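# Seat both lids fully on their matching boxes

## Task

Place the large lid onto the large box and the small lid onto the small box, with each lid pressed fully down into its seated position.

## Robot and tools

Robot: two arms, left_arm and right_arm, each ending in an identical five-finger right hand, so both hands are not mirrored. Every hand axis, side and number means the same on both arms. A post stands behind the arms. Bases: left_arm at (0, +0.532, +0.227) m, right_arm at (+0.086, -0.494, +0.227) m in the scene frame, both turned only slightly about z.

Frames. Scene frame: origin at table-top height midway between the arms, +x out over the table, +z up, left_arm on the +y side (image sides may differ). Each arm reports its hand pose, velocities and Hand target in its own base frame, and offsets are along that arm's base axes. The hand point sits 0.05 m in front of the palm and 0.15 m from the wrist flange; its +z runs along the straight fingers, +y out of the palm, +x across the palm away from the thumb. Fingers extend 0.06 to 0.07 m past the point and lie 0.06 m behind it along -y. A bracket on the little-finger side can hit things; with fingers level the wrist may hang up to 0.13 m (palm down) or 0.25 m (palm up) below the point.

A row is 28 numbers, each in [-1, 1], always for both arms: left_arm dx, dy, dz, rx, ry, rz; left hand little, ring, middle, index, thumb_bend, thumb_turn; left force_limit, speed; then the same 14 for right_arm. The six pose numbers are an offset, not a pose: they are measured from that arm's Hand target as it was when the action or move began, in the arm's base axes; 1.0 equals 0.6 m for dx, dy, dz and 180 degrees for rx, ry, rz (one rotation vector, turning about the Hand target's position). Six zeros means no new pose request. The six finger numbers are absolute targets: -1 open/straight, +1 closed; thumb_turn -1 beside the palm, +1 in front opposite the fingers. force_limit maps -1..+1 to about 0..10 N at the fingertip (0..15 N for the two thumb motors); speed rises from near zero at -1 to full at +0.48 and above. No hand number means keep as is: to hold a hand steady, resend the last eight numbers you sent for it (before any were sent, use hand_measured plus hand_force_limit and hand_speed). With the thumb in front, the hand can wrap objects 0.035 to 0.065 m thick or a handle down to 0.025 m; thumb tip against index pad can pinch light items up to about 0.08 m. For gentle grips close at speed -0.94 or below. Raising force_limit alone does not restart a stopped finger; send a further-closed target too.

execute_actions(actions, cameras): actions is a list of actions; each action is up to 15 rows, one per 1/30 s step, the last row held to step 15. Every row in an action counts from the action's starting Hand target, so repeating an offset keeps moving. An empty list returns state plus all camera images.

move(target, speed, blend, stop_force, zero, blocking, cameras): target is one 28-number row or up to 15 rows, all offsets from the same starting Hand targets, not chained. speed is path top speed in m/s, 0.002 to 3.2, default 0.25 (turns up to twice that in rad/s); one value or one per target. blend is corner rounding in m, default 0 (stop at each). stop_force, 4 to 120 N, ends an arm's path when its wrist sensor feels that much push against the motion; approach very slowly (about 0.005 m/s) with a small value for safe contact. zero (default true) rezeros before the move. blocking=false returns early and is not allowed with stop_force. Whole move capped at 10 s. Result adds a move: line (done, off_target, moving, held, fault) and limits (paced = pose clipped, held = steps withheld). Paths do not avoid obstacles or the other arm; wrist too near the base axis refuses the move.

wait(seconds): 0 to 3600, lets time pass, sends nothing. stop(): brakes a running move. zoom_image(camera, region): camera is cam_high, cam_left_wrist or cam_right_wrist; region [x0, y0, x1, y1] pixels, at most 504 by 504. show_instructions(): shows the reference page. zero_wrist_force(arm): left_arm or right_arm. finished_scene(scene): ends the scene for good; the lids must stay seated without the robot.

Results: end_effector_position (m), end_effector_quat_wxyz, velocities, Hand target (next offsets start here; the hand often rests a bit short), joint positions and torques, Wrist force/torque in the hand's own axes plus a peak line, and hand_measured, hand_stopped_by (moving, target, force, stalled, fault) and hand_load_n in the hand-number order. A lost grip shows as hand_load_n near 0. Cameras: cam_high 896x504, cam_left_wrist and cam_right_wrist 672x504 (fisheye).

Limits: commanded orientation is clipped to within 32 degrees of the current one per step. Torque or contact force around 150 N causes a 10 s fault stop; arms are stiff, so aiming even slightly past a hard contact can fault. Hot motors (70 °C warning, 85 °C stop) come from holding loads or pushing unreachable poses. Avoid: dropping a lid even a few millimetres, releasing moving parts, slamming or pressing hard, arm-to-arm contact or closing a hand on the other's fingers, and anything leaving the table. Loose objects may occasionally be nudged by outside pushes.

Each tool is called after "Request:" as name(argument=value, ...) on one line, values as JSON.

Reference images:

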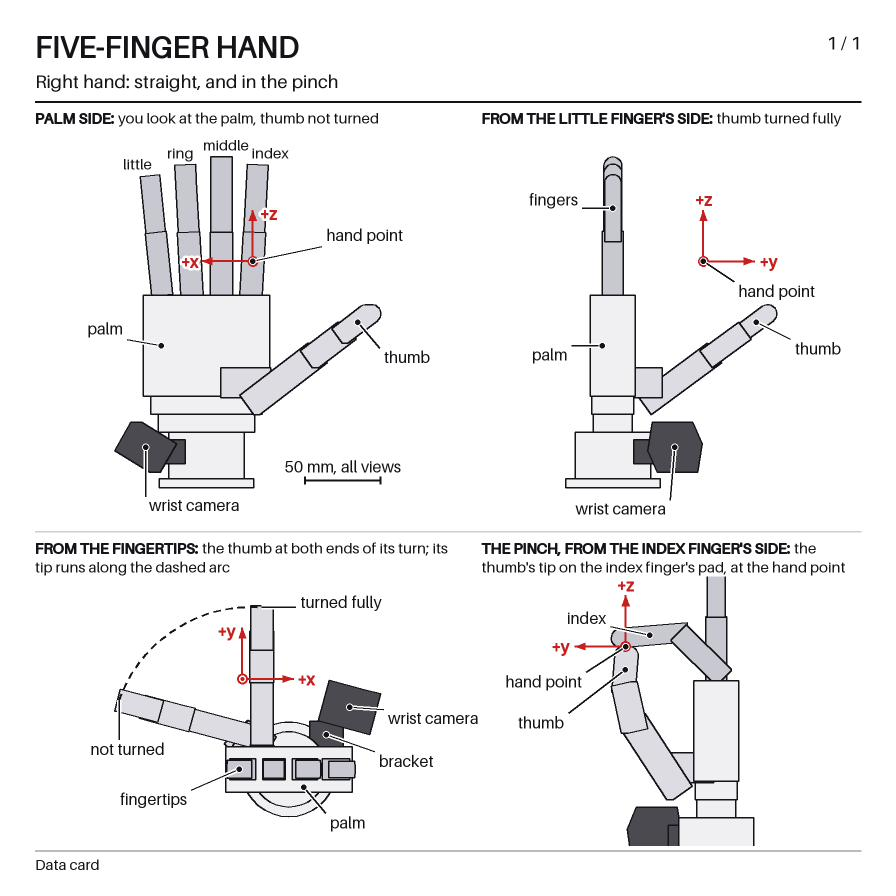

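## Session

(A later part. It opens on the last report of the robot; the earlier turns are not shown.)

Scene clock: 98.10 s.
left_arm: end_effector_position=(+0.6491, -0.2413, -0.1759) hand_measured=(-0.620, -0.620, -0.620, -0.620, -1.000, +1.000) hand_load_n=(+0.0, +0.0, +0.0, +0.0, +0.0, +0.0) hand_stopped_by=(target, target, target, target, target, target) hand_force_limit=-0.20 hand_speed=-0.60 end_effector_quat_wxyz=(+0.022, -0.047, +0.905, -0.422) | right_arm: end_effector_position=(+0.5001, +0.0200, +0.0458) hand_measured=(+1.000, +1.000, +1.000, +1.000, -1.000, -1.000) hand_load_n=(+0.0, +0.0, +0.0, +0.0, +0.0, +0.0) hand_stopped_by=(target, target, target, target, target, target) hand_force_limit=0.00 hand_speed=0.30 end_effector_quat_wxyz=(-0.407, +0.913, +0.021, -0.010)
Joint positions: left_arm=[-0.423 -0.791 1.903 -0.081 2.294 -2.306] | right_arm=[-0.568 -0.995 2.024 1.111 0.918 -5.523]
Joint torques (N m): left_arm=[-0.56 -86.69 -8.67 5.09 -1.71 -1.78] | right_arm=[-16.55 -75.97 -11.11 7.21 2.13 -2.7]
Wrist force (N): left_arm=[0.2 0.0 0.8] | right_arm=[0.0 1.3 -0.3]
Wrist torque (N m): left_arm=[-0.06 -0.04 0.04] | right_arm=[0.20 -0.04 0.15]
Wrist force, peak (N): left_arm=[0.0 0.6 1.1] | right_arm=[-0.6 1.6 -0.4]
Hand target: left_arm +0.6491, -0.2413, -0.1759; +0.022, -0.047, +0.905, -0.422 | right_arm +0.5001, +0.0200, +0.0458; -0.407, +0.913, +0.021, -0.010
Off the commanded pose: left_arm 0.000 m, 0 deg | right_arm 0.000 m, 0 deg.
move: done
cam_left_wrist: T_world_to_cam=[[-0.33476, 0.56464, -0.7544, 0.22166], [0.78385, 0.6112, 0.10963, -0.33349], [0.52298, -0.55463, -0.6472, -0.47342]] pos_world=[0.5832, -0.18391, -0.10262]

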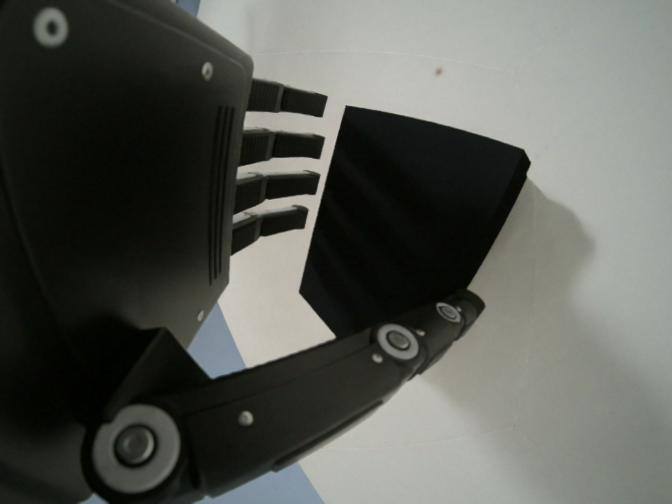

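Request:
move(target=[[0,0,0,0,0,0,-0.8,-0.8,-0.8,-0.8,-1,1,-0.2,-0.6,0,0,0,0,0,0,1,1,1,1,-1,-1,0,0.3],[-0.0008,0.0075,0,0,0,0,-0.8,-0.8,-0.8,-0.8,-1,1,-0.2,-0.6,0,0,0,0,0,0,1,1,1,1,-1,-1,0,0.3]], speed=0.02)

Request:
move(target=[0,0,0.14,0,0,0,-0.8,-0.8,-0.8,-0.8,-1,1,-0.2,-0.6,0,0,0,0,0,0,1,1,1,1,-1,-1,0,0.3], speed=0.08, cameras=["cam_left_wrist","cam_high"])

Request:
zoom_image(camera="cam_high", region=[510, 200, 570, 260])

Scene clock: 99.70 s.
left_arm: end_effector_position=(+0.6487, -0.2370, -0.1759) hand_measured=(-0.800, -0.800, -0.800, -0.800, -1.000, +1.000) hand_load_n=(+0.0, +0.0, +0.0, +0.0, +0.0, +0.0) hand_stopped_by=(target, target, target, target, target, target) hand_force_limit=-0.20 hand_speed=-0.60 end_effector_quat_wxyz=(+0.022, -0.047, +0.905, -0.422) | right_arm: end_effector_position=(+0.5001, +0.0200, +0.0458) hand_measured=(+1.000, +1.000, +1.000, +1.000, -1.000, -1.000) hand_load_n=(+0.0, +0.0, +0.0, +0.0, +0.0, +0.0) hand_stopped_by=(target, target, target, target, target, target) hand_force_limit=0.00 hand_speed=0.30 end_effector_quat_wxyz=(-0.407, +0.913, +0.021, -0.010)
Joint positions: left_arm=[-0.416 -0.79 1.905 -0.078 2.297 -2.299] | right_arm=[-0.568 -0.995 2.024 1.111 0.918 -5.523]
Joint torques (N m): left_arm=[9.27 -70.51 -9.16 5.26 4.85 3.35] | right_arm=[-17.51 -76.72 -11.25 7.19 2.21 -2.52]
Wrist force (N): left_arm=[0.4 0.4 0.5] | right_arm=[-0.2 1.2 -0.5]
Wrist torque (N m): left_arm=[0.01 -0.07 -0.11] | right_arm=[0.18 0.00 0.14]
Wrist force, peak (N): left_arm=[0.4 0.0 0.9] | right_arm=[-0.3 1.5 -0.7]
Hand target: left_arm +0.6487, -0.2368, -0.1759; +0.022, -0.047, +0.905, -0.422 | right_arm +0.5001, +0.0200, +0.0458; -0.407, +0.913, +0.021, -0.010
Off the commanded pose: left_arm 0.000 m, 0 deg | right_arm 0.000 m, 0 deg.
move: done

Scene clock: 101.30 s.
left_arm: end_effector_position=(+0.6486, -0.2368, -0.0922) hand_measured=(-0.800, -0.800, -0.800, -0.800, -1.000, +1.000) hand_load_n=(+0.0, -0.5, +0.0, +0.0, +0.0, +0.5) hand_stopped_by=(target, target, target, target, target, target) hand_force_limit=-0.20 hand_speed=-0.60 end_effector_quat_wxyz=(+0.022, -0.047, +0.905, -0.422) | right_arm: end_effector_position=(+0.5001, +0.0200, +0.0458) hand_measured=(+1.000, +1.000, +1.000, +1.000, -1.000, -1.000) hand_load_n=(+0.0, +0.0, +0.0, +0.0, +0.0, +0.0) hand_stopped_by=(target, target, target, target, target, target) hand_force_limit=0.00 hand_speed=0.30 end_effector_quat_wxyz=(-0.407, +0.913, +0.021, -0.010)
Joint positions: left_arm=[-0.416 -0.917 1.914 0.039 2.297 -2.299] | right_arm=[-0.568 -0.995 2.024 1.111 0.918 -5.523]
Joint torques (N m): left_arm=[8.81 -83.51 -18.92 5.08 4.34 3] | right_arm=[-17.29 -77.22 -11.23 7.3 2.29 -2.62]
Wrist force (N): left_arm=[0.5 0.7 0.7] | right_arm=[-0.4 1.2 -0.2]
Wrist torque (N m): left_arm=[0.05 -0.08 -0.06] | right_arm=[0.17 0.03 0.12]
Wrist force, peak (N): left_arm=[0.4 0.6 1.0] | right_arm=[-0.4 1.7 -0.6]
Hand target: left_arm +0.6487, -0.2368, -0.0919; +0.022, -0.047, +0.905, -0.422 | right_arm +0.5001, +0.0200, +0.0458; -0.407, +0.913, +0.021, -0.010
Off the commanded pose: left_arm 0.000 m, 0 deg | right_arm 0.000 m, 0 deg.
move: done
cam_left_wrist: T_world_to_cam=[[-0.33491, 0.5646, -0.75436, 0.28214], [0.78381, 0.61126, 0.10952, -0.34491], [0.52295, -0.5546, -0.64726, -0.41642]] pos_world=[0.5826, -0.17941, -0.01892]
Images, in order (width x height): cam_high 896x504, cam_left_wrist 672x504.

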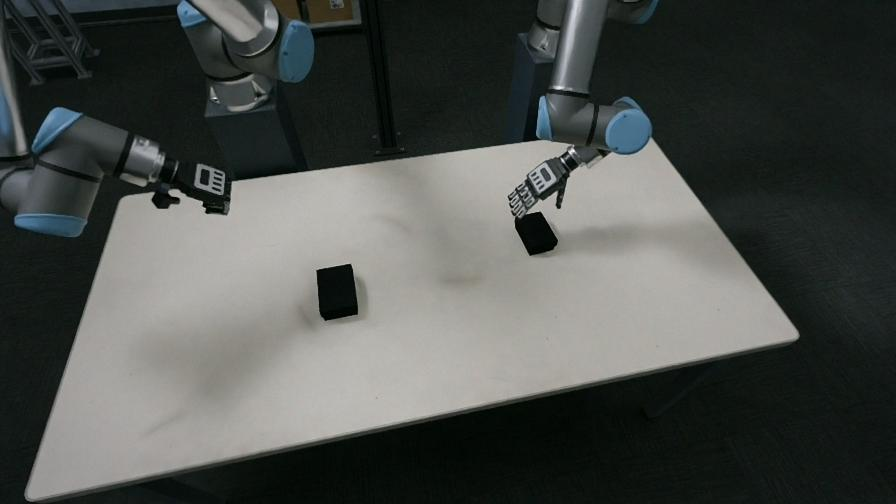

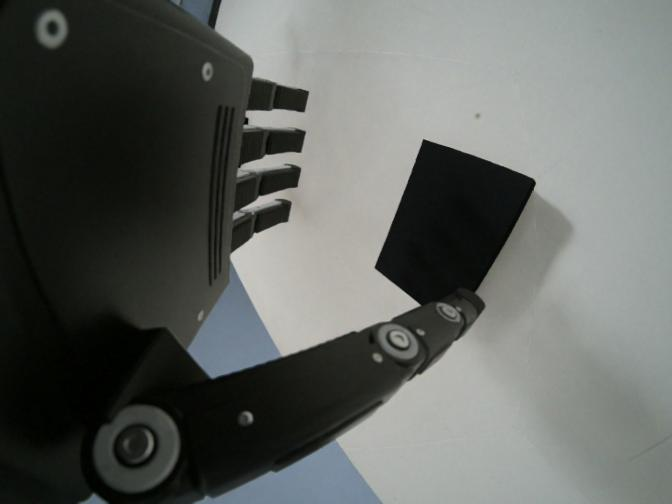

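Scaled by 8.400 from the camera's image (finer frame: 1280x720).

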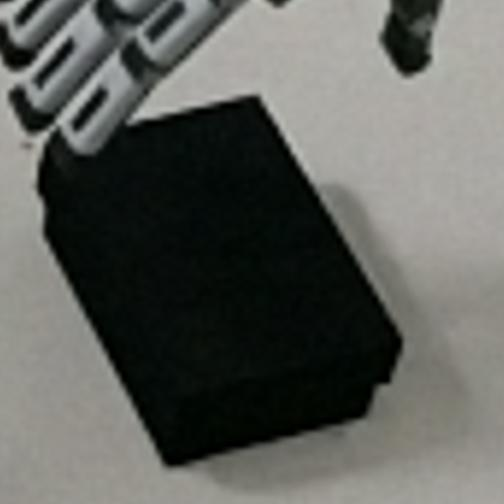

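Request:
move(target=[0.03,0.0447,0,0,0,0,1,1,1,1,-1,-1,0,0.3,0,0,0,0,0,0,1,1,1,1,-1,-1,0,0.3], speed=0.05, cameras=["cam_left_wrist"])

Request:
move(target=[0,0,-0.15,0,0,0,1,1,1,1,-1,-1,0,0.3,0,0,0,0,0,0,1,1,1,1,-1,-1,0,0.3], speed=0.08, cameras=["cam_high","cam_left_wrist"])

Scene clock: 103.13 s.
left_arm: end_effector_position=(+0.6666, -0.2101, -0.0919) hand_measured=(+1.000, +1.000, +1.000, +1.000, -1.000, -1.000) hand_load_n=(+0.0, +0.0, +0.0, +0.0, +0.0, -0.5) hand_stopped_by=(target, target, target, target, target, target) hand_force_limit=0.00 hand_speed=0.30 end_effector_quat_wxyz=(+0.022, -0.047, +0.905, -0.422) | right_arm: end_effector_position=(+0.5001, +0.0200, +0.0458) hand_measured=(+1.000, +1.000, +1.000, +1.000, -1.000, -1.000) hand_load_n=(+0.5, +0.0, +0.0, +0.0, +0.0, -0.5) hand_stopped_by=(target, target, target, target, target, target) hand_force_limit=0.00 hand_speed=0.30 end_effector_quat_wxyz=(-0.407, +0.913, +0.021, -0.010)
Joint positions: left_arm=[-0.363 -0.893 1.876 0.096 2.324 -2.235] | right_arm=[-0.568 -0.995 2.024 1.111 0.918 -5.523]
Joint torques (N m): left_arm=[9.93 -63.95 -26.13 5.21 4.6 2.97] | right_arm=[-17.98 -75.95 -11.84 7.29 2.25 -2.66]
Wrist force (N): left_arm=[-0.3 -0.5 0.5] | right_arm=[-0.3 1.0 -0.4]
Wrist torque (N m): left_arm=[-0.07 0.03 -0.12] | right_arm=[0.15 0.01 0.12]
Wrist force, peak (N): left_arm=[0.2 -0.9 0.9] | right_arm=[-0.4 1.5 -0.6]
Hand target: left_arm +0.6667, -0.2100, -0.0919; +0.022, -0.047, +0.905, -0.422 | right_arm +0.5001, +0.0200, +0.0458; -0.407, +0.913, +0.021, -0.010
Off the commanded pose: left_arm 0.000 m, 0 deg | right_arm 0.000 m, 0 deg.
move: done
cam_left_wrist: T_world_to_cam=[[-0.33479, 0.56459, -0.75442, 0.2733], [0.78379, 0.61127, 0.10963, -0.3753], [0.52306, -0.55461, -0.64717, -0.41095]] pos_world=[0.6006, -0.1528, -0.01862]

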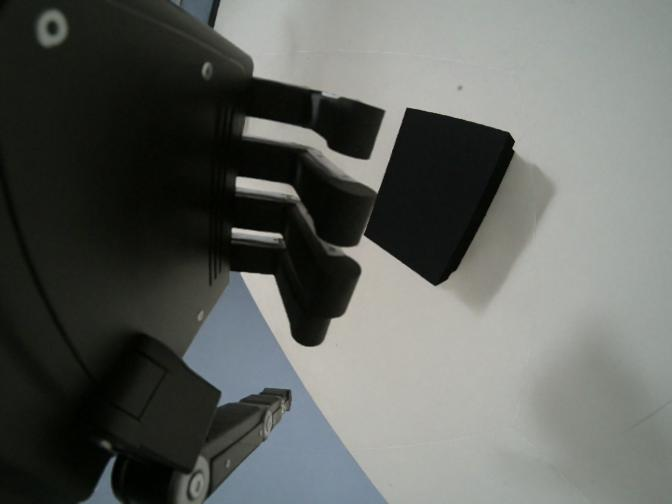

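Scene clock: 104.80 s.
left_arm: end_effector_position=(+0.6667, -0.2100, -0.1817) hand_measured=(+1.000, +1.000, +1.000, +1.000, -1.000, -1.000) hand_load_n=(+0.0, +0.0, +0.0, +0.0, +0.0, +0.0) hand_stopped_by=(target, target, target, target, target, target) hand_force_limit=0.00 hand_speed=0.30 end_effector_quat_wxyz=(+0.022, -0.047, +0.905, -0.422) | right_arm: end_effector_position=(+0.5001, +0.0200, +0.0458) hand_measured=(+1.000, +1.000, +1.000, +1.000, -1.000, -1.000) hand_load_n=(+0.0, +0.0, +0.0, +0.0, +0.0, -0.5) hand_stopped_by=(target, target, target, target, target, target) hand_force_limit=0.00 hand_speed=0.30 end_effector_quat_wxyz=(-0.407, +0.913, +0.021, -0.010)
Joint positions: left_arm=[-0.362 -0.761 1.864 -0.024 2.324 -2.235] | right_arm=[-0.568 -0.995 2.024 1.111 0.918 -5.523]
Joint torques (N m): left_arm=[5.1 -74.6 -21.59 0.4 4.75 -2.38] | right_arm=[-16.91 -76.42 -11.13 7.24 2.23 -2.63]
Wrist force (N): left_arm=[0.7 -0.8 0.3] | right_arm=[-0.3 0.9 -0.3]
Wrist torque (N m): left_arm=[-0.11 -0.10 -0.10] | right_arm=[0.14 0.01 0.13]
Wrist force, peak (N): left_arm=[-0.1 -1.3 0.1] | right_arm=[-0.8 1.5 -0.3]
Hand target: left_arm +0.6667, -0.2100, -0.1819; +0.022, -0.047, +0.905, -0.422 | right_arm +0.5001, +0.0200, +0.0458; -0.407, +0.913, +0.021, -0.010
Off the commanded pose: left_arm 0.000 m, 0 deg | right_arm 0.000 m, 0 deg.
move: done
cam_left_wrist: T_world_to_cam=[[-0.33469, 0.56467, -0.75441, 0.20542], [0.78383, 0.6112, 0.10973, -0.36568], [0.52306, -0.55461, -0.64717, -0.469]] pos_world=[0.6007, -0.1526, -0.10842]

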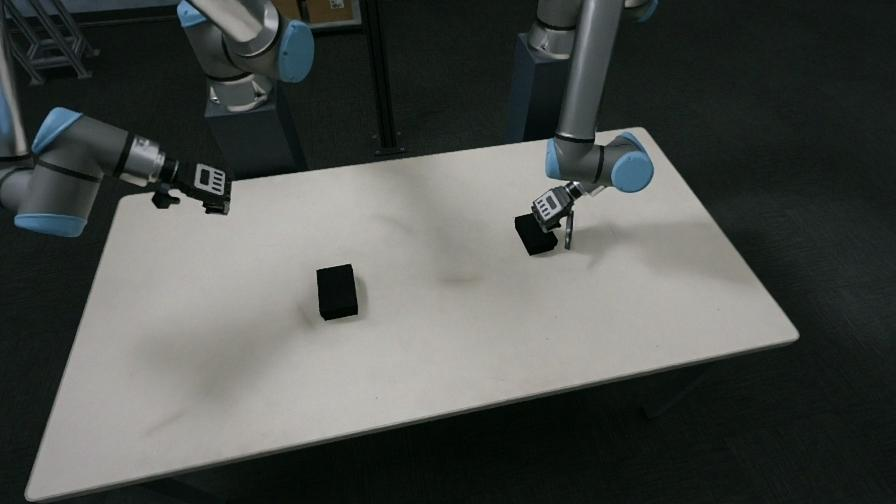

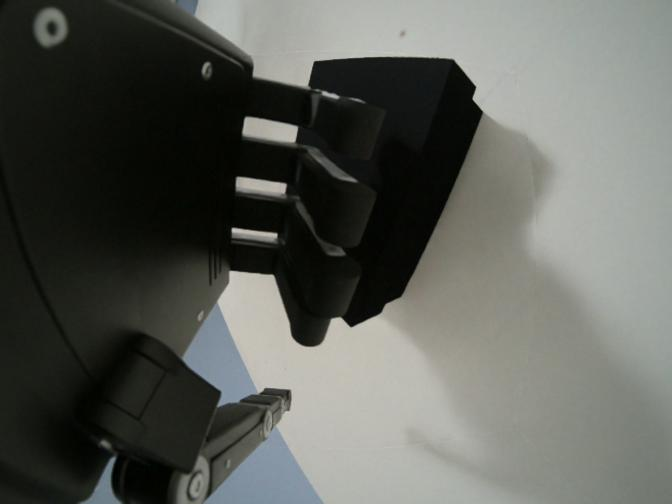

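Request:
move(target=[0,0,-0.033,0,0,0,1,1,1,1,-1,-1,0,0.3,0,0,0,0,0,0,1,1,1,1,-1,-1,0,0.3], speed=0.01, stop_force=12, cameras=["cam_left_wrist"])

Request:
move(target=[0,0,0.15,0,0,0,1,1,1,1,-1,-1,0,0.3,0,0,0,0,0,0,1,1,1,1,-1,-1,0,0.3], speed=0.08, cameras=["cam_left_wrist"])

Scene clock: 108.17 s.
left_arm: end_effector_position=(+0.6667, -0.2100, -0.1998) hand_measured=(+1.000, +1.000, +1.000, +1.000, -1.000, -1.000) hand_load_n=(+0.0, -0.5, -0.5, +0.0, +0.0, +0.0) hand_stopped_by=(target, target, target, target, target, target) hand_force_limit=0.00 hand_speed=0.30 end_effector_quat_wxyz=(+0.022, -0.047, +0.905, -0.422) | right_arm: end_effector_position=(+0.5001, +0.0200, +0.0458) hand_measured=(+1.000, +1.000, +1.000, +1.000, -1.000, -1.000) hand_load_n=(+0.0, +0.0, +0.0, +0.0, +0.0, +0.0) hand_stopped_by=(target, target, target, target, target, target) hand_force_limit=0.00 hand_speed=0.30 end_effector_quat_wxyz=(-0.407, +0.913, +0.021, -0.010)
Joint positions: left_arm=[-0.362 -0.733 1.859 -0.047 2.324 -2.235] | right_arm=[-0.568 -0.995 2.024 1.111 0.918 -5.523]
Joint torques (N m): left_arm=[-11.78 -87.35 -5.58 4.55 -3.49 -2.84] | right_arm=[-16.12 -77.43 -11.37 7.23 2.13 -2.79]
Wrist force (N): left_arm=[1.4 -9.3 -5.5] | right_arm=[-0.9 1.3 -0.7]
Wrist torque (N m): left_arm=[0.00 0.06 -0.25] | right_arm=[0.22 0.10 0.10]
Wrist force, peak (N): left_arm=[2.5 -23.2 -24.9] | right_arm=[-0.8 1.5 -0.7]
Hand target: left_arm +0.6667, -0.2100, -0.1998; +0.022, -0.047, +0.905, -0.422 (not the last commanded pose) | right_arm +0.5001, +0.0200, +0.0458; -0.407, +0.913, +0.021, -0.010
Off the commanded pose: left_arm 0.002 m, 0 deg | right_arm 0.000 m, 0 deg.
move: contact (left_arm)
cam_left_wrist: T_world_to_cam=[[-0.33475, 0.56462, -0.75442, 0.1918], [0.78381, 0.61124, 0.10968, -0.36368], [0.52306, -0.55461, -0.64717, -0.48072]] pos_world=[0.6007, -0.1526, -0.12652]

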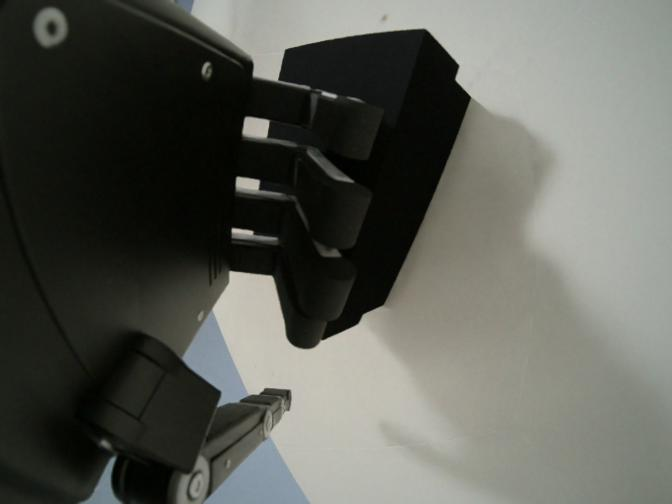

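Scene clock: 109.83 s.
left_arm: end_effector_position=(+0.6667, -0.2100, -0.1101) hand_measured=(+1.000, +1.000, +1.000, +1.000, -1.000, -1.000) hand_load_n=(+0.0, +0.5, +0.0, +0.0, +0.0, +0.0) hand_stopped_by=(target, target, target, target, target, target) hand_force_limit=0.00 hand_speed=0.30 end_effector_quat_wxyz=(+0.022, -0.047, +0.905, -0.422) | right_arm: end_effector_position=(+0.5001, +0.0200, +0.0458) hand_measured=(+1.000, +1.000, +1.000, +1.000, -1.000, -1.000) hand_load_n=(+0.0, +0.0, +0.0, +0.0, +0.0, +0.0) hand_stopped_by=(target, target, target, target, target, target) hand_force_limit=0.00 hand_speed=0.30 end_effector_quat_wxyz=(-0.407, +0.913, +0.021, -0.010)
Joint positions: left_arm=[-0.362 -0.867 1.875 0.071 2.324 -2.235] | right_arm=[-0.568 -0.995 2.024 1.111 0.918 -5.523]
Joint torques (N m): left_arm=[-10.54 -86.22 -11.12 4.49 3.95 2.15] | right_arm=[-16.17 -77.84 -12.28 7.17 2.11 -2.79]
Wrist force (N): left_arm=[0.2 -0.5 0.3] | right_arm=[-0.3 0.8 -0.1]
Wrist torque (N m): left_arm=[-0.06 -0.05 -0.02] | right_arm=[0.11 0.00 0.11]
Wrist force, peak (N): left_arm=[1.2 -9.4 -5.9] | right_arm=[-0.6 1.6 -0.8]
Hand target: left_arm +0.6667, -0.2100, -0.1098; +0.022, -0.047, +0.905, -0.422 | right_arm +0.5001, +0.0200, +0.0458; -0.407, +0.913, +0.021, -0.010
Off the commanded pose: left_arm 0.000 m, 0 deg | right_arm 0.000 m, 0 deg.
move: done
cam_left_wrist: T_world_to_cam=[[-0.33476, 0.56464, -0.7544, 0.25948], [0.78385, 0.6112, 0.10963, -0.37355], [0.52298, -0.55463, -0.6472, -0.42263]] pos_world=[0.6007, -0.1526, -0.03682]

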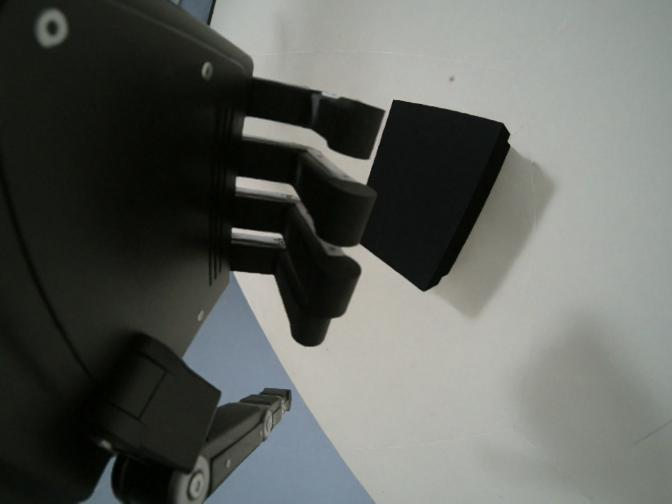

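Request:
move(target=[[0,0.04,0.12,0,0,0,1,1,1,1,-1,-1,0,0.3,0,0,0,0,0,0,1,1,1,1,-1,-1,0,0.3],[-0.1,0.25,0.15,0,0,0,1,1,1,1,-1,-1,0,0.3,0,0,0,0,0,0,1,1,1,1,-1,-1,0,0.3]], speed=0.2, blend=[0.03,0], cameras=["all"])

Request:
zoom_image(camera="cam_high", region=[510, 200, 570, 260])

Request:
zoom_image(camera="cam_high", region=[300, 250, 375, 325])

Scene clock: 112.10 s.
left_arm: end_effector_position=(+0.6067, -0.0601, -0.0198) hand_measured=(+1.000, +1.000, +1.000, +1.000, -1.000, -1.000) hand_load_n=(+0.0, +0.0, +0.0, +0.0, +0.0, +0.0) hand_stopped_by=(target, target, target, target, target, target) hand_force_limit=0.00 hand_speed=0.30 end_effector_quat_wxyz=(+0.022, -0.047, +0.905, -0.422) | right_arm: end_effector_position=(+0.5001, +0.0200, +0.0458) hand_measured=(+1.000, +1.000, +1.000, +1.000, -1.000, -1.000) hand_load_n=(+0.0, +0.0, +0.0, +0.0, +0.0, +0.0) hand_stopped_by=(target, target, target, target, target, target) hand_force_limit=0.00 hand_speed=0.30 end_effector_quat_wxyz=(-0.407, +0.913, +0.021, -0.010)
Joint positions: left_arm=[-0.132 -1.006 1.965 0.34 2.41 -1.929] | right_arm=[-0.568 -0.995 2.024 1.111 0.918 -5.523]
Joint torques (N m): left_arm=[8.17 -60.85 -13.41 5.48 4.73 3.02] | right_arm=[-16.82 -76.46 -11.43 7.41 2.2 -2.81]
Wrist force (N): left_arm=[0.6 0.2 0.4] | right_arm=[-0.4 1.1 -0.7]
Wrist torque (N m): left_arm=[-0.02 -0.12 -0.10] | right_arm=[0.19 0.04 0.12]
Wrist force, peak (N): left_arm=[0.2 0.3 1.3] | right_arm=[-0.6 1.6 -0.4]
Hand target: left_arm +0.6067, -0.0600, -0.0198; +0.022, -0.047, +0.905, -0.422 | right_arm +0.5001, +0.0200, +0.0458; -0.407, +0.913, +0.021, -0.010
Off the commanded pose: left_arm 0.000 m, 0 deg | right_arm 0.000 m, 0 deg.
move: done
cam_left_wrist: T_world_to_cam=[[-0.33479, 0.56459, -0.75442, 0.22295], [0.78379, 0.61127, 0.10963, -0.42794], [0.52306, -0.55461, -0.64717, -0.24976]] pos_world=[0.5407, -0.00281, 0.05348]
cam_right_wrist: T_world_to_cam=[[0.27436, -0.67831, -0.68164, -0.10146], [-0.81687, -0.53841, 0.20699, 0.40904], [-0.5074, 0.50002, -0.7018, 0.38704]] pos_world=[0.55835, -0.04211, 0.1178]

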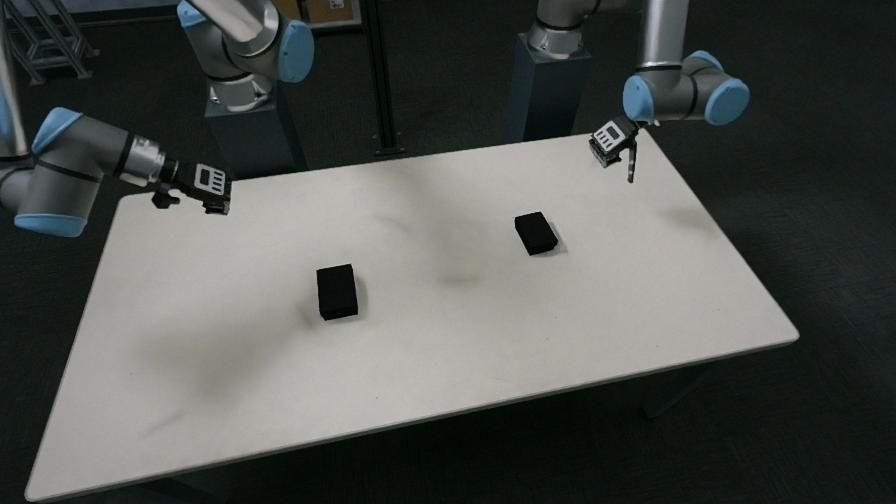

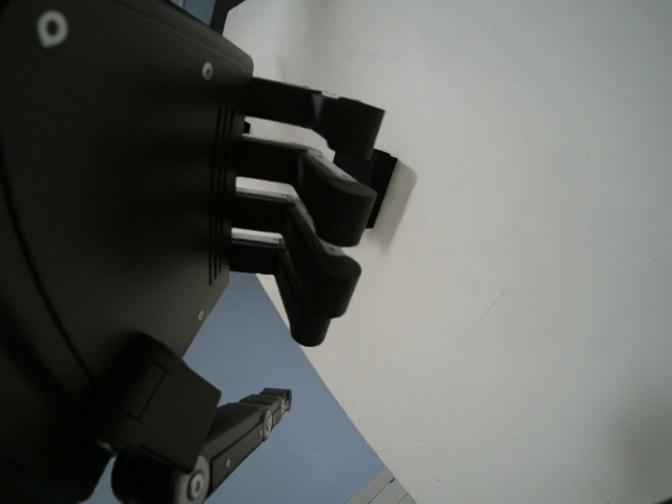

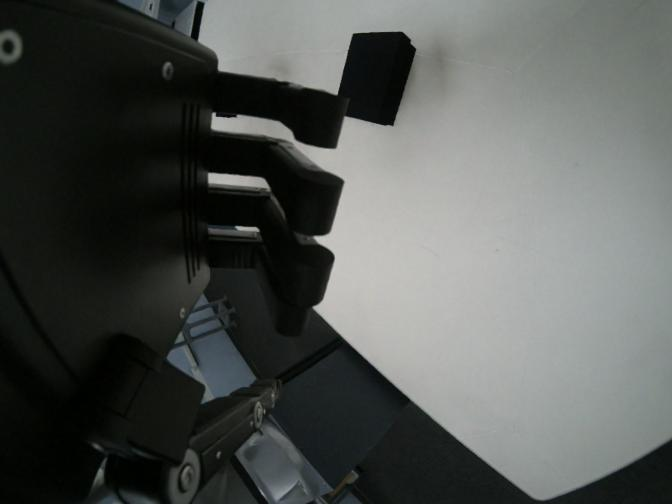

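Scaled by 8.400 from the camera's image (finer frame: 1280x720).

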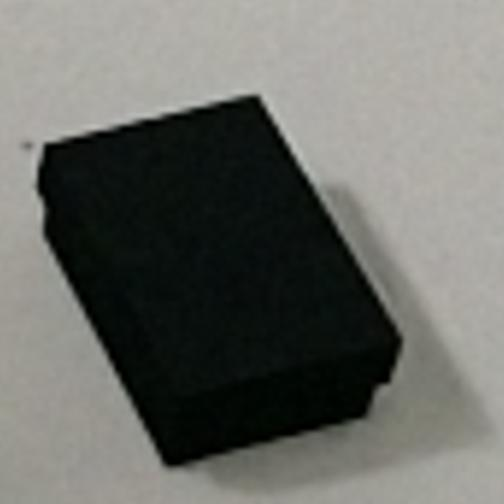

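Scaled by 6.720 from the camera's image (finer frame: 1280x720).

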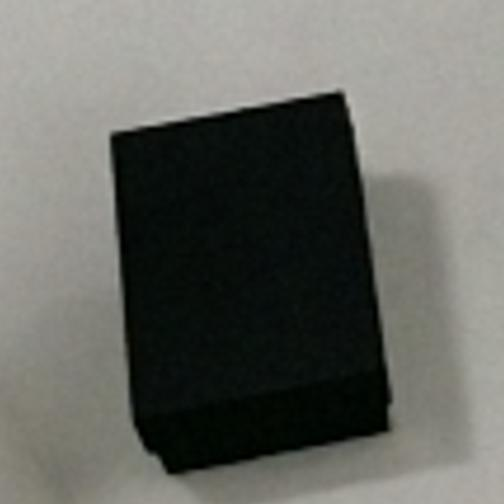

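Request:
finished_scene(scene=1)

The scene is finished: the task was done.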